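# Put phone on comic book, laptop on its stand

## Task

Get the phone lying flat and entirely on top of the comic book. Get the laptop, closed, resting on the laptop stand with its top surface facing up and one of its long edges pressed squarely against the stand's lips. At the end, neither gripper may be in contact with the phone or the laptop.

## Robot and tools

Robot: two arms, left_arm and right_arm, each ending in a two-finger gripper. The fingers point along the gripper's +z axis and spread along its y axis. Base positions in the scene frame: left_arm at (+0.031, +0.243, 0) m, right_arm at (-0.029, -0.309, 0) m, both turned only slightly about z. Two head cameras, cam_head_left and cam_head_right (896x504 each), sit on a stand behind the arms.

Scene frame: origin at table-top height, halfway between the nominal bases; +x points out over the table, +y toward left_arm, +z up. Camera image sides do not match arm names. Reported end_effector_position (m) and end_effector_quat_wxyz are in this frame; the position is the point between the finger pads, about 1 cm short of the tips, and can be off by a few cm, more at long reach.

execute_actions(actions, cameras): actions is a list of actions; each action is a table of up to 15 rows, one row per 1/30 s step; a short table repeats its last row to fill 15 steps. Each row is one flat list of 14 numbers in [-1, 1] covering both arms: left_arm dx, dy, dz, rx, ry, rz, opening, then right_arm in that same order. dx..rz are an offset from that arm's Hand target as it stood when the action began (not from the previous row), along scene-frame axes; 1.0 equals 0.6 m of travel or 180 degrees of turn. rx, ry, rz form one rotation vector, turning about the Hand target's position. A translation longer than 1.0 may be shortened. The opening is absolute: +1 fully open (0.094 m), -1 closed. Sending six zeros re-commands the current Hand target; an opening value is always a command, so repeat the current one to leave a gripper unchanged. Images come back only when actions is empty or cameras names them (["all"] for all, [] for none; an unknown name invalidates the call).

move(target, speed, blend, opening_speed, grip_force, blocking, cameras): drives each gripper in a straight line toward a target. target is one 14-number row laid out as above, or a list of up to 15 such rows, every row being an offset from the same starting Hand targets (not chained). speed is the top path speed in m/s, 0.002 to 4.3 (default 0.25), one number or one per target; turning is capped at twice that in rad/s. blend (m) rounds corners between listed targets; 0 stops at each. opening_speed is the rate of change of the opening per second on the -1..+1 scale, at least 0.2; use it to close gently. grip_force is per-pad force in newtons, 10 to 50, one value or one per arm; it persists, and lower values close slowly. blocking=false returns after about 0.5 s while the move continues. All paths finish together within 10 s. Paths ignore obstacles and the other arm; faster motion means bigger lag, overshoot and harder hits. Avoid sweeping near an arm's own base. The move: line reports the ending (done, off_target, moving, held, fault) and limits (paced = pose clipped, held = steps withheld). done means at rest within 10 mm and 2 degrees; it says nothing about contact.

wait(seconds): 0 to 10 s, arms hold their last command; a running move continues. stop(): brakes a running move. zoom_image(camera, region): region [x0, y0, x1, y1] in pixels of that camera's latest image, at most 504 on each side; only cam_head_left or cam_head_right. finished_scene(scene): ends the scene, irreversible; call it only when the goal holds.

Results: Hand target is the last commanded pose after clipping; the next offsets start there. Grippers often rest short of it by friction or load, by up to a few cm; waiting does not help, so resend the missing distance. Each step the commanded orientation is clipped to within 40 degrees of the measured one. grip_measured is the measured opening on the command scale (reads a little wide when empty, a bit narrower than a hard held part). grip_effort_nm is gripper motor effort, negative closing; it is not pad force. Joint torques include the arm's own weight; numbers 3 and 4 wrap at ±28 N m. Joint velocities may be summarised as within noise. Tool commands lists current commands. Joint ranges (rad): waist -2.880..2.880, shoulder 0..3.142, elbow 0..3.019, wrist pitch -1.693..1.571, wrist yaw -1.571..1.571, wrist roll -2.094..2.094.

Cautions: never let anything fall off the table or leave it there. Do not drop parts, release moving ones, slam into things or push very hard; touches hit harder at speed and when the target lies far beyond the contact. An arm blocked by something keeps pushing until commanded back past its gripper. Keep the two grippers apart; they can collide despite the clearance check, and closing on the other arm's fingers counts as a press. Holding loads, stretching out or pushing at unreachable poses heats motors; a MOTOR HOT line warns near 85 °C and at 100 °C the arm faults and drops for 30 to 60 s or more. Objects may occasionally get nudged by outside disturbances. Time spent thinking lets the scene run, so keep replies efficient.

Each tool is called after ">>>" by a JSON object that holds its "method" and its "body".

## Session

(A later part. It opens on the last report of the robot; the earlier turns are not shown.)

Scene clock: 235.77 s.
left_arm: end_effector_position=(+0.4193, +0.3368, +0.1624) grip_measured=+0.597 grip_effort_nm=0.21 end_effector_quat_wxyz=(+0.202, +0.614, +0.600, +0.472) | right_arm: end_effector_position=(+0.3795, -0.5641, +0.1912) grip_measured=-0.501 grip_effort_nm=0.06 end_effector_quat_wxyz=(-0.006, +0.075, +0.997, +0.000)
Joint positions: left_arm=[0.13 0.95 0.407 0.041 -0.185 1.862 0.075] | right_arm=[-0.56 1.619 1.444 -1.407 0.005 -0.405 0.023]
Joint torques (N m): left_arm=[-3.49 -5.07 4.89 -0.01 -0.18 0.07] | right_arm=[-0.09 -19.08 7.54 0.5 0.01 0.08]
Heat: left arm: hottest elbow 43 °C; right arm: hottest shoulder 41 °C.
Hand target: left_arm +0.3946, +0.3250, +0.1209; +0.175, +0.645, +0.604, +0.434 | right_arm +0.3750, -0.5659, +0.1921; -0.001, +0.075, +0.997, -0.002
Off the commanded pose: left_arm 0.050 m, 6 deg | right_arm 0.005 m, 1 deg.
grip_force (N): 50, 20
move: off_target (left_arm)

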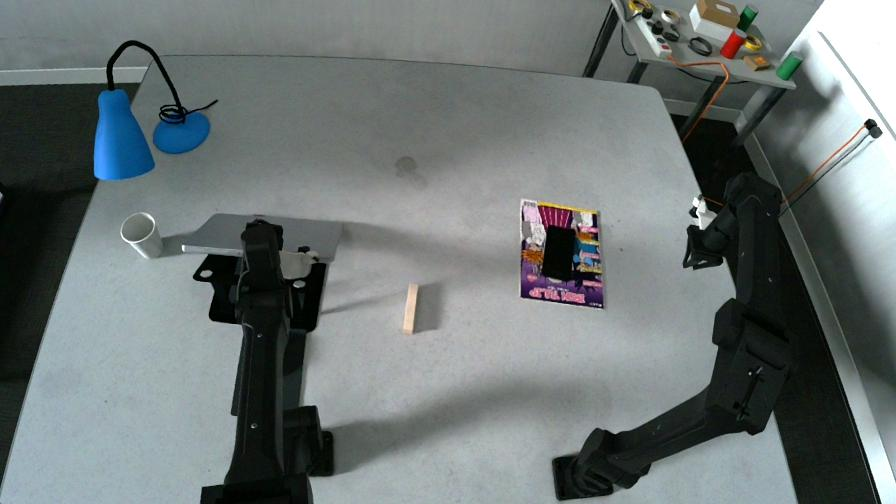

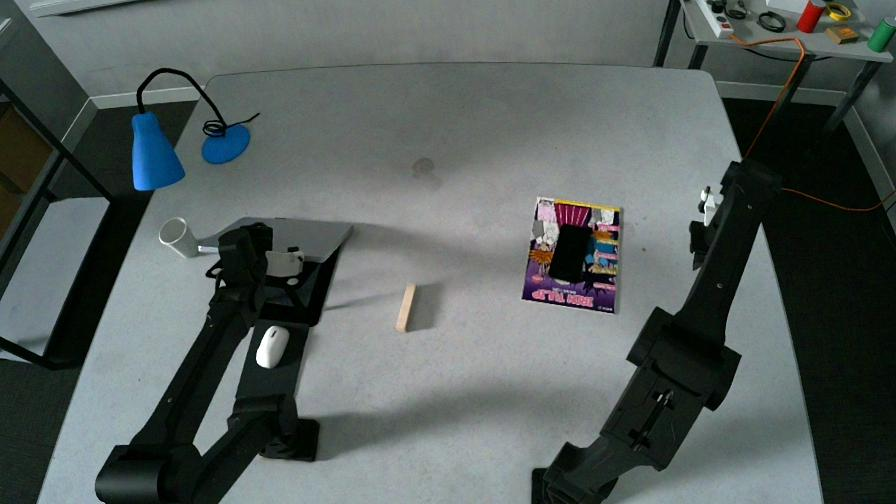

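>>> {"method": "move", "body": {"target": [[0,0,0.05,0,0,0,0.6,0,0,0,0,0,0,-0.5],[-0.08,-0.028,0.08,0,0,0,0.6,0,0,0,0,0,0,-0.5]], "speed": 0.04, "cameras": ["all"]}}

>>> {"method": "zoom_image", "body": {"camera": "cam_head_left", "region": [150, 150, 350, 350]}}

>>> {"method": "zoom_image", "body": {"camera": "cam_head_right", "region": [150, 150, 350, 350]}}

Scene clock: 242.33 s.
left_arm: end_effector_position=(+0.3530, +0.3131, +0.1816) grip_measured=+0.598 grip_effort_nm=0.14 end_effector_quat_wxyz=(+0.180, +0.638, +0.601, +0.447) | right_arm: end_effector_position=(+0.3795, -0.5641, +0.1912) grip_measured=-0.501 grip_effort_nm=0.06 end_effector_quat_wxyz=(-0.006, +0.075, +0.997, +0.000)
Joint positions: left_arm=[0.064 0.621 0.383 -0.346 -0.235 1.851 0.075] | right_arm=[-0.56 1.619 1.444 -1.407 0.005 -0.405 0.023]
Joint torques (N m): left_arm=[-2.55 -3.02 9.52 0.81 -0.14 -0.14] | right_arm=[-0.09 -19.08 7.53 0.49 0.01 0.08]
Heat: left arm: hottest elbow 42 °C; right arm: hottest shoulder 41 °C.
Hand target: left_arm +0.3466, +0.3081, +0.1688; +0.175, +0.645, +0.604, +0.434 | right_arm +0.3750, -0.5659, +0.1921; -0.001, +0.075, +0.997, -0.002
Off the commanded pose: left_arm 0.015 m, 2 deg | right_arm 0.005 m, 1 deg.
grip_force (N): 50, 20
move: off_target (left_arm)

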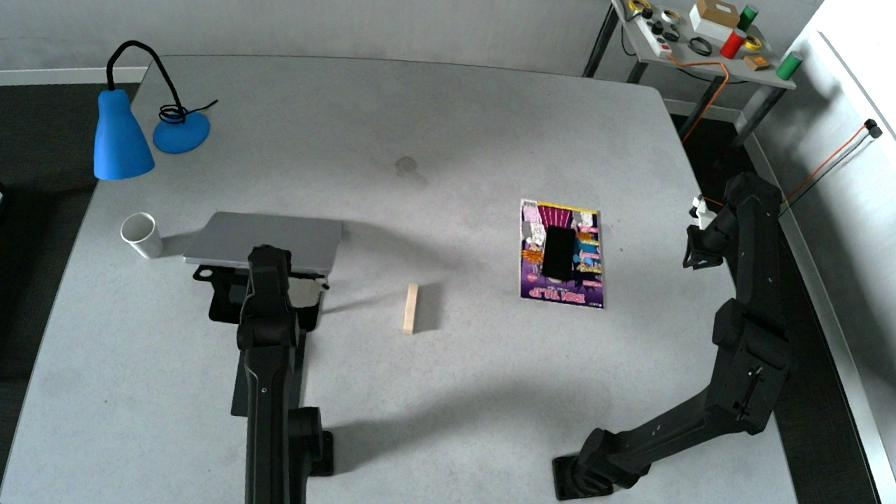

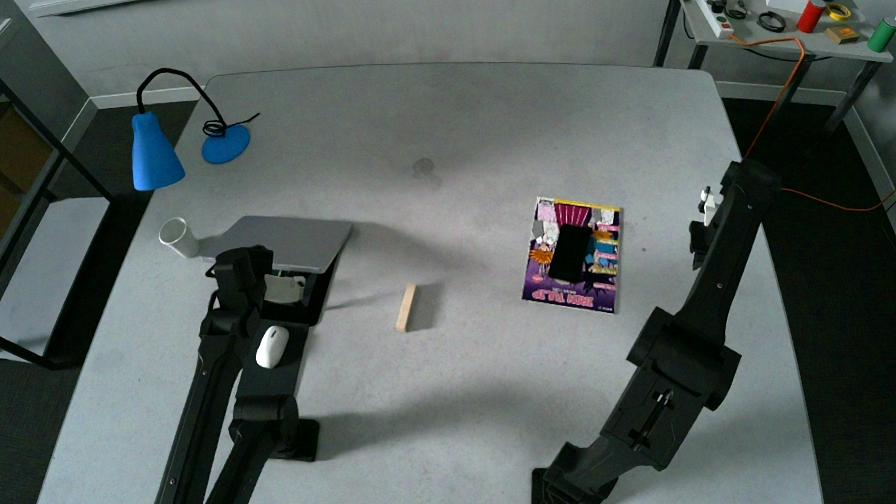

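Scaled by 2.520.

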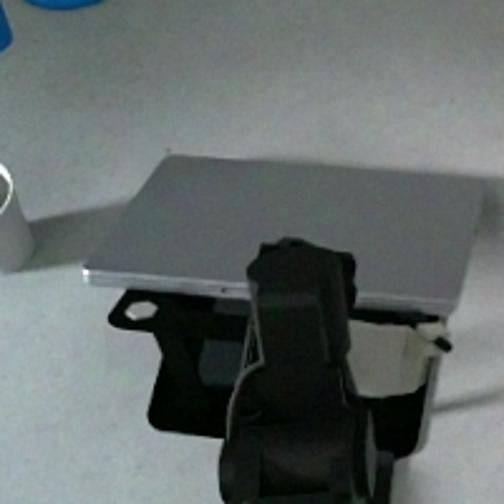

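Scaled by 2.520.

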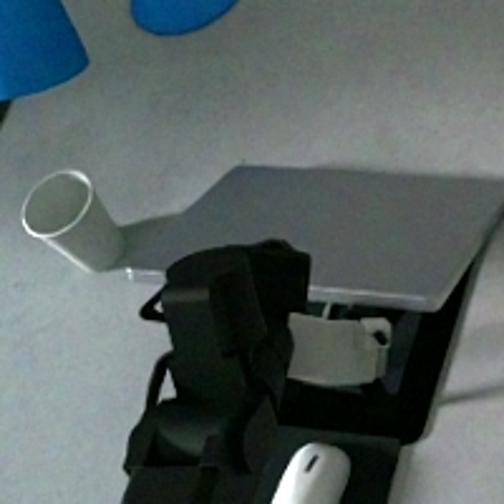

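>>> {"method": "move", "body": {"target": [-0.13,-0.05,0.08,0,0,0,0.6,0,0,0,0,0,0,-0.5], "speed": 0.12, "cameras": ["all"]}}

>>> {"method": "zoom_image", "body": {"camera": "cam_head_left", "region": [170, 190, 350, 350]}}

>>> {"method": "zoom_image", "body": {"camera": "cam_head_right", "region": [180, 190, 380, 350]}}

Scene clock: 246.07 s.
left_arm: end_effector_position=(+0.2654, +0.2820, +0.1871) grip_measured=+0.598 grip_effort_nm=0.13 end_effector_quat_wxyz=(+0.153, +0.657, +0.607, +0.420) | right_arm: end_effector_position=(+0.3795, -0.5641, +0.1912) grip_measured=-0.501 grip_effort_nm=0.06 end_effector_quat_wxyz=(-0.006, +0.075, +0.997, +0.000)
Joint positions: left_arm=[-0.159 0.255 0.382 -0.842 -0.414 1.709 0.075] | right_arm=[-0.56 1.619 1.444 -1.407 0.005 -0.405 0.023]
Joint torques (N m): left_arm=[-2.73 0.44 16.13 1.14 -0.26 -0.13] | right_arm=[-0.03 -19.08 7.51 0.49 0.01 0.09]
Heat: left arm: hottest elbow 42 °C; right arm: hottest shoulder 41 °C.
Hand target: left_arm +0.2686, +0.2781, +0.2169; +0.176, +0.645, +0.604, +0.434 | right_arm +0.3750, -0.5659, +0.1921; -0.001, +0.075, +0.997, -0.002
Off the commanded pose: left_arm 0.030 m, 3 deg | right_arm 0.005 m, 1 deg.
grip_force (N): 50, 20
move: off_target (left_arm)

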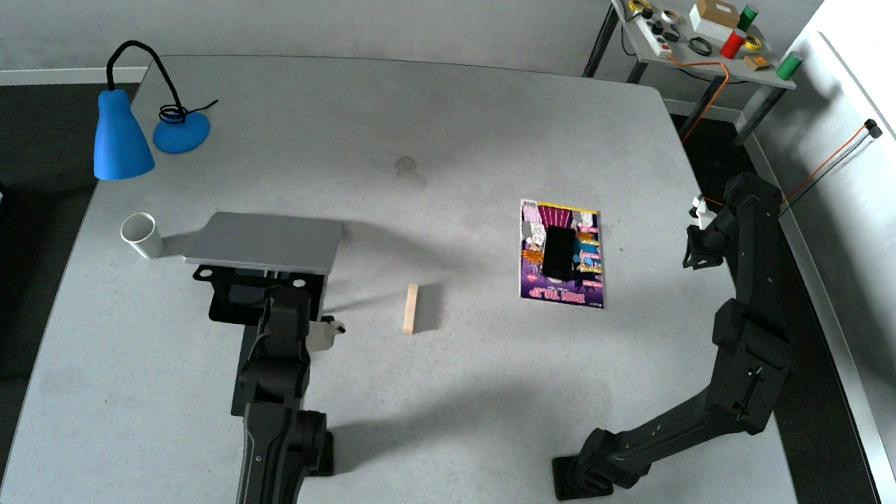

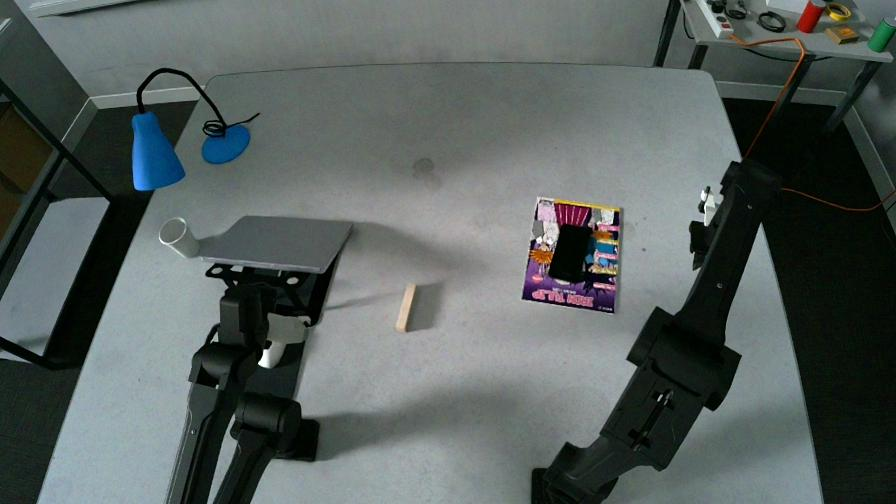

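Scaled by 2.800.

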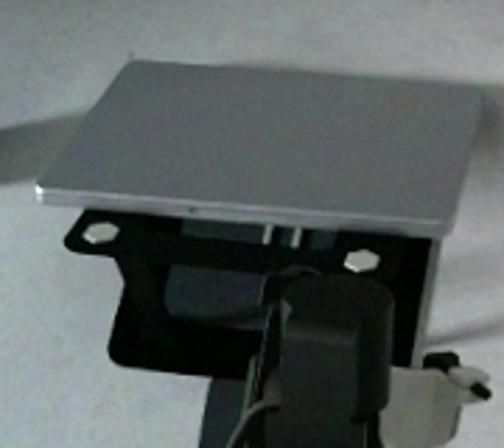

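Scaled by 2.520.

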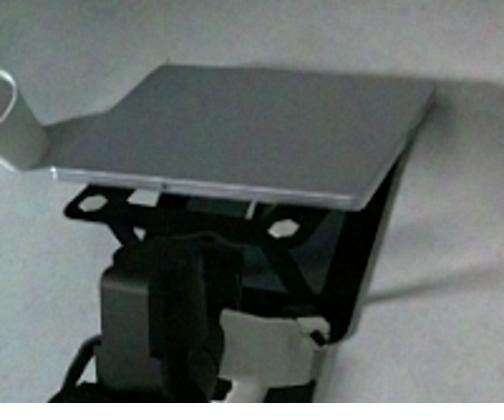

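>>> {"method": "move", "body": {"target": [[0.0,0.1,0,0,0,-0.06,-1,0,0,0,0,0,0,-0.5],[0.1,0.22,-0.05,0,0,-0.12,-1,0,0,0,0,0,0,-0.5]], "speed": 0.12, "cameras": ["all"]}}

>>> {"method": "zoom_image", "body": {"camera": "cam_head_right", "region": [180, 190, 380, 350]}}

>>> {"method": "zoom_image", "body": {"camera": "cam_head_left", "region": [170, 190, 350, 350]}}

Scene clock: 254.60 s.
left_arm: end_effector_position=(+0.3312, +0.4056, +0.1931) grip_measured=-0.981 grip_effort_nm=-1.00 end_effector_quat_wxyz=(+0.293, +0.615, +0.587, +0.438) | right_arm: end_effector_position=(+0.3795, -0.5641, +0.1912) grip_measured=-0.501 grip_effort_nm=0.06 end_effector_quat_wxyz=(-0.006, +0.075, +0.997, +0.000)
Joint positions: left_arm=[0.72 0.688 0.382 -0.23 0.509 2.072 0.001] | right_arm=[-0.56 1.619 1.444 -1.407 0.005 -0.405 0.023]
Joint torques (N m): left_arm=[-0.85 -2.2 10.02 2.37 0.31 0.02] | right_arm=[-0.03 -19.08 7.53 0.5 0.01 0.08]
Heat: left arm: hottest elbow 43 °C; right arm: hottest shoulder 41 °C.
Hand target: left_arm +0.3286, +0.4101, +0.1868; +0.254, +0.747, +0.472, +0.393 | right_arm +0.3750, -0.5659, +0.1921; -0.001, +0.075, +0.997, -0.002
Off the commanded pose: left_arm 0.008 m, 21 deg | right_arm 0.005 m, 1 deg.
joint sent to its limit (left arm) — joint 6 (wrist roll), upper limit. The joint targets are off in orientation, not in position.
grip_force (N): 50, 20
move: off_target (left_arm)

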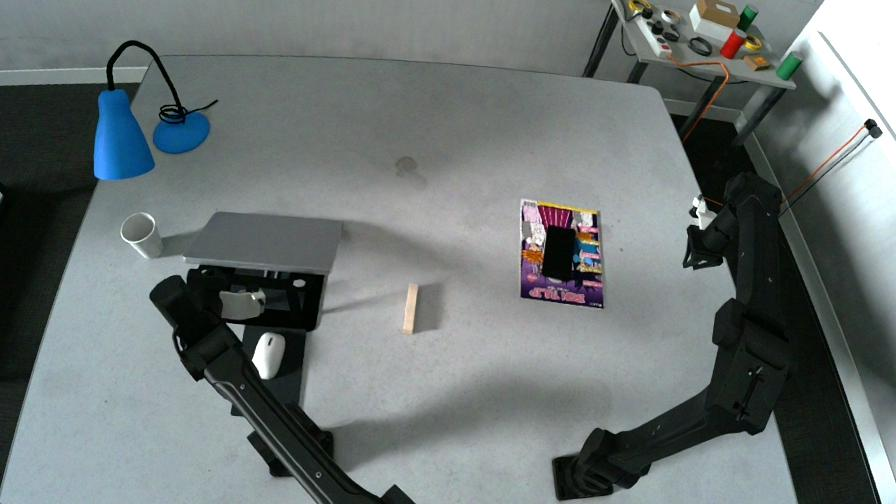

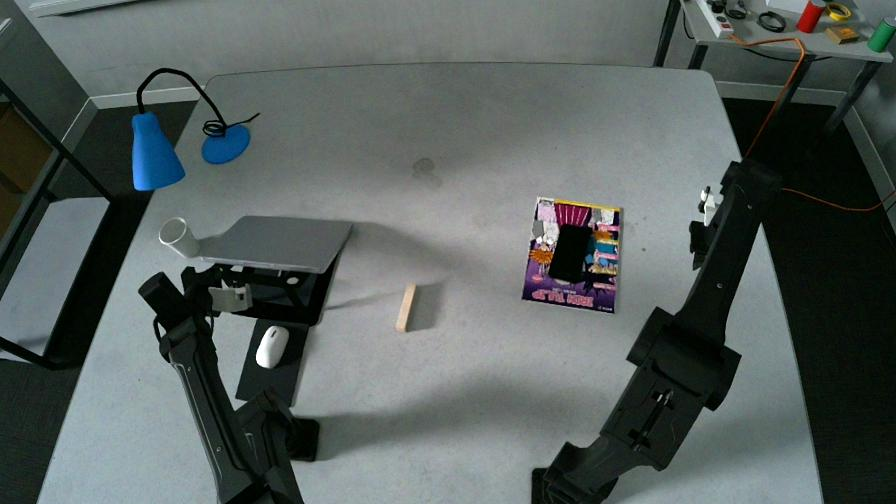

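Scaled by 2.520.

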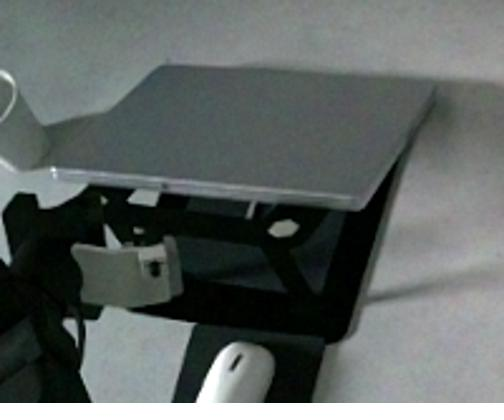

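Scaled by 2.800.

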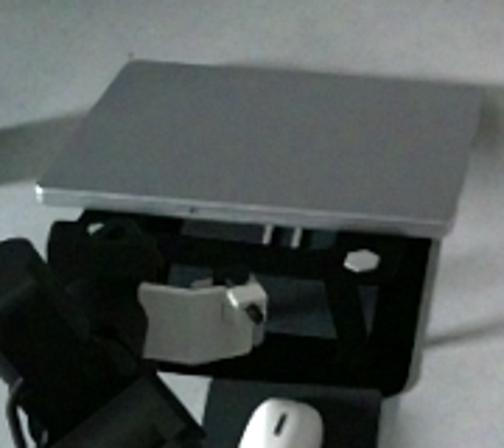

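>>> {"method": "move", "body": {"target": [[0.03,0.0,-0.045,0,0,0.08,-1,0,0,0,0,0,0,-0.5],[0.1,0.0,-0.05,0,0,0.08,-1,0,0,0,0,0,0,-0.5]], "speed": 0.04, "cameras": ["all"]}}

>>> {"method": "zoom_image", "body": {"camera": "cam_head_right", "region": [180, 190, 380, 350]}}

>>> {"method": "zoom_image", "body": {"camera": "cam_head_left", "region": [170, 190, 350, 350]}}

Scene clock: 262.87 s.
left_arm: end_effector_position=(+0.3673, +0.4043, +0.1438) grip_measured=-0.981 grip_effort_nm=-1.00 end_effector_quat_wxyz=(+0.209, +0.648, +0.604, +0.414) | right_arm: end_effector_position=(+0.3795, -0.5641, +0.1912) grip_measured=-0.501 grip_effort_nm=0.06 end_effector_quat_wxyz=(-0.006, +0.075, +0.997, +0.000)
Joint positions: left_arm=[0.52 0.894 0.397 -0.125 0.216 2.078 0.001] | right_arm=[-0.56 1.619 1.444 -1.407 0.005 -0.405 0.023]
Joint torques (N m): left_arm=[-3.72 -1.55 14.76 2.4 -0.62 -0.06] | right_arm=[-0.09 -19.02 7.5 0.5 0.01 0.08]
Heat: left arm: hottest elbow 42 °C; right arm: hottest shoulder 41 °C.
Hand target: left_arm +0.3886, +0.4101, +0.1569; +0.202, +0.682, +0.562, +0.422 | right_arm +0.3750, -0.5659, +0.1921; -0.001, +0.075, +0.997, -0.002
Off the commanded pose: left_arm 0.026 m, 6 deg | right_arm 0.005 m, 1 deg.
joint sent to its limit (left arm) — joint 6 (wrist roll), upper limit. The joint targets are off in orientation, not in position.
grip_force (N): 50, 20
move: off_target (left_arm)

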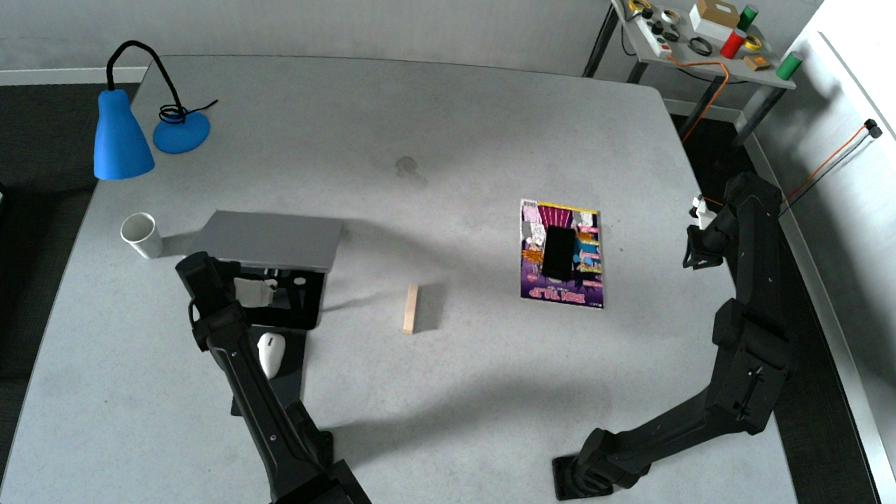

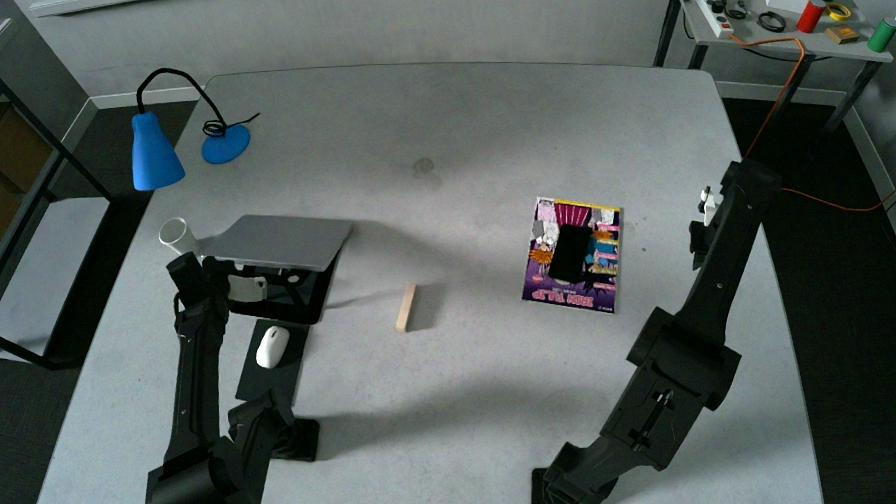

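Scaled by 2.520.

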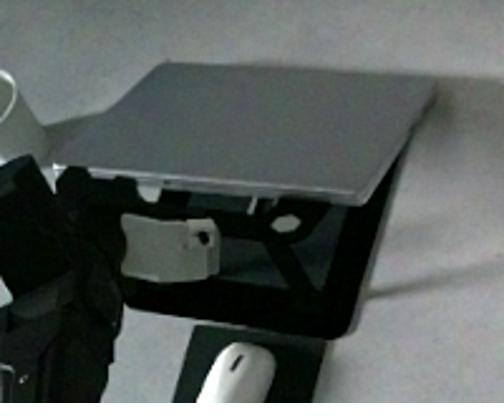

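Scaled by 2.800.

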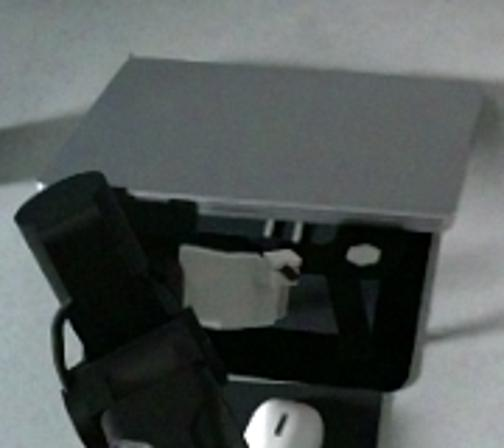

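>>> {"method": "move", "body": {"target": [0.035,0.0,0.02,0,0,0,-1,0,0,0,0,0,0,-0.5], "speed": 0.04, "cameras": ["all"]}}

>>> {"method": "zoom_image", "body": {"camera": "cam_head_right", "region": [180, 190, 380, 350]}}

>>> {"method": "zoom_image", "body": {"camera": "cam_head_left", "region": [170, 190, 350, 350]}}

Scene clock: 266.77 s.
left_arm: end_effector_position=(+0.3833, +0.4011, +0.1452) grip_measured=-0.981 grip_effort_nm=-1.00 end_effector_quat_wxyz=(+0.207, +0.659, +0.597, +0.408) | right_arm: end_effector_position=(+0.3795, -0.5641, +0.1912) grip_measured=-0.501 grip_effort_nm=0.06 end_effector_quat_wxyz=(-0.006, +0.075, +0.997, +0.000)
Joint positions: left_arm=[0.483 0.944 0.434 -0.125 0.198 2.081 0.001] | right_arm=[-0.56 1.619 1.444 -1.407 0.005 -0.405 0.023]
Joint torques (N m): left_arm=[-3.14 -1.85 16.69 1.76 -0.65 -0.05] | right_arm=[-0.09 -19.02 7.51 0.49 0 0.08]
Heat: left arm: hottest elbow 42 °C; right arm: hottest shoulder 41 °C.
Hand target: left_arm +0.4096, +0.4101, +0.1689; +0.202, +0.682, +0.562, +0.422 | right_arm +0.3750, -0.5659, +0.1921; -0.001, +0.075, +0.997, -0.002
Off the commanded pose: left_arm 0.037 m, 5 deg | right_arm 0.005 m, 1 deg.
joint sent to its limit (left arm) — joint 6 (wrist roll), upper limit. The joint targets are off in position and orientation.
grip_force (N): 50, 20
move: off_target (left_arm)

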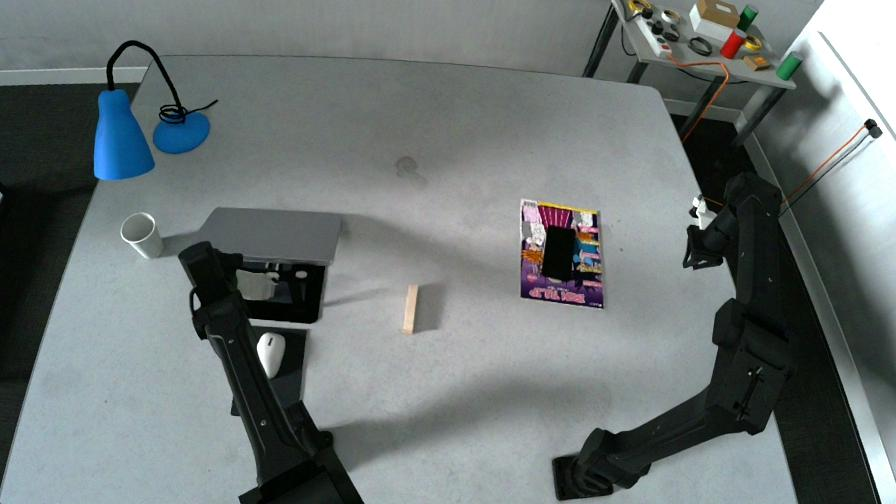

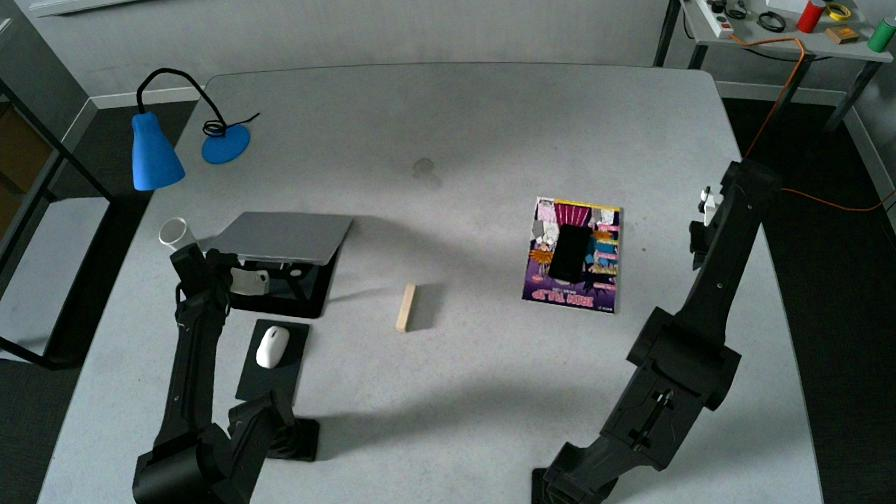

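Scaled by 2.520.

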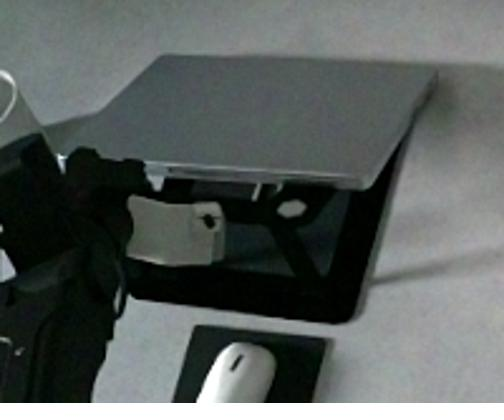

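Scaled by 2.800.

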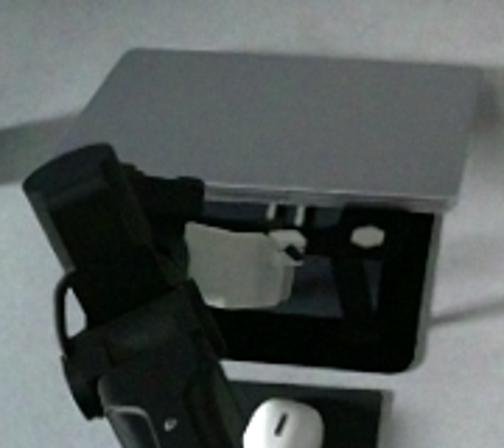

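>>> {"method": "move", "body": {"target": [[-0.08,0,-0.01,0,0,0,-1,0,0,0,0,0,0,-0.5],[-0.2,-0.1,0.1,0,0,0,-1,0,0,0,0,0,0,-0.5]], "speed": 0.12, "cameras": ["all"]}}

>>> {"method": "zoom_image", "body": {"camera": "cam_head_right", "region": [180, 190, 380, 350]}}

>>> {"method": "zoom_image", "body": {"camera": "cam_head_left", "region": [170, 190, 350, 350]}}

Scene clock: 273.10 s.
left_arm: end_effector_position=(+0.2851, +0.3507, +0.2009) grip_measured=-0.981 grip_effort_nm=-1.00 end_effector_quat_wxyz=(+0.191, +0.658, +0.604, +0.408) | right_arm: end_effector_position=(+0.3795, -0.5641, +0.1912) grip_measured=-0.501 grip_effort_nm=0.06 end_effector_quat_wxyz=(-0.006, +0.075, +0.997, +0.000)
Joint positions: left_arm=[0.474 0.388 0.42 -0.679 0.159 2.081 0.001] | right_arm=[-0.56 1.619 1.444 -1.407 0.005 -0.405 0.023]
Joint torques (N m): left_arm=[-2.43 -1.96 15.82 1.29 -0.06 -0.08] | right_arm=[-0.09 -19.08 7.51 0.5 0 0.08]
Heat: left arm: hottest elbow 42 °C; right arm: hottest shoulder 41 °C.
Hand target: left_arm +0.2896, +0.3501, +0.2289; +0.202, +0.682, +0.562, +0.422 | right_arm +0.3750, -0.5659, +0.1921; -0.001, +0.075, +0.997, -0.002
Off the commanded pose: left_arm 0.028 m, 6 deg | right_arm 0.005 m, 1 deg.
joint sent to its limit (left arm) — joint 6 (wrist roll), upper limit. The joint targets are off in orientation, not in position.
grip_force (N): 50, 20
move: off_target (left_arm)

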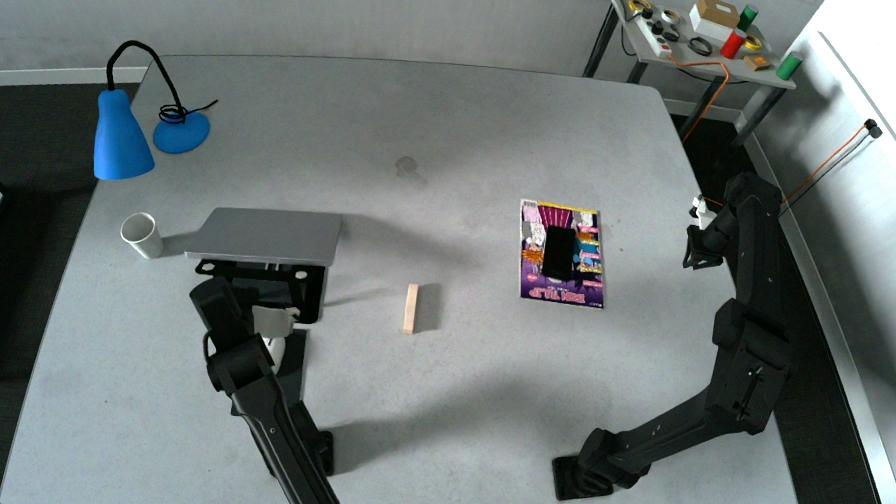

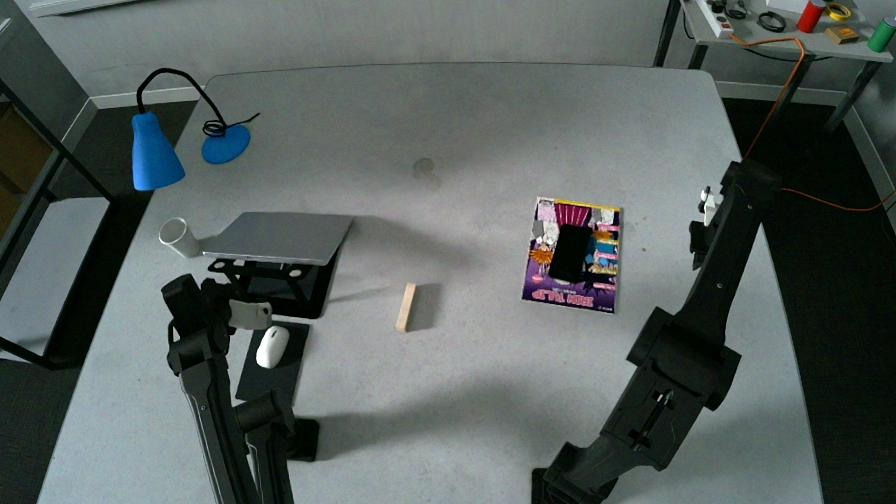

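Scaled by 2.520.

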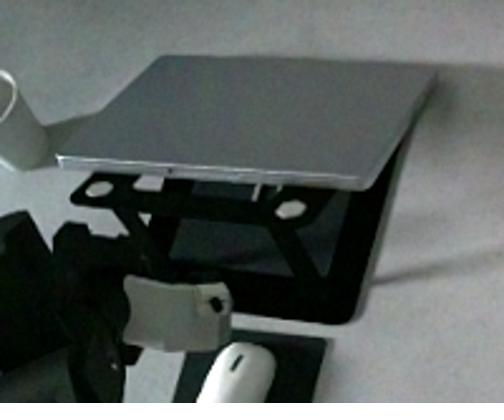

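Scaled by 2.800.

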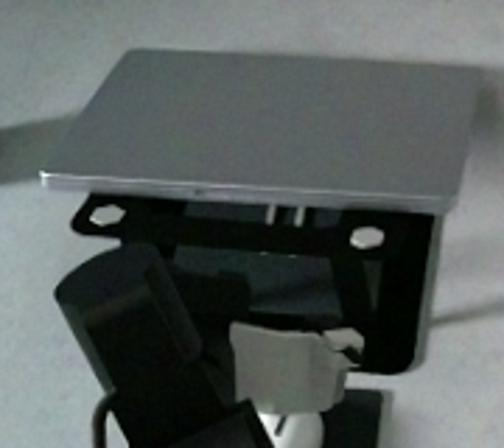

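>>> {"method": "finished_scene", "body": {"scene": 2}}

The scene is finished: the task was done.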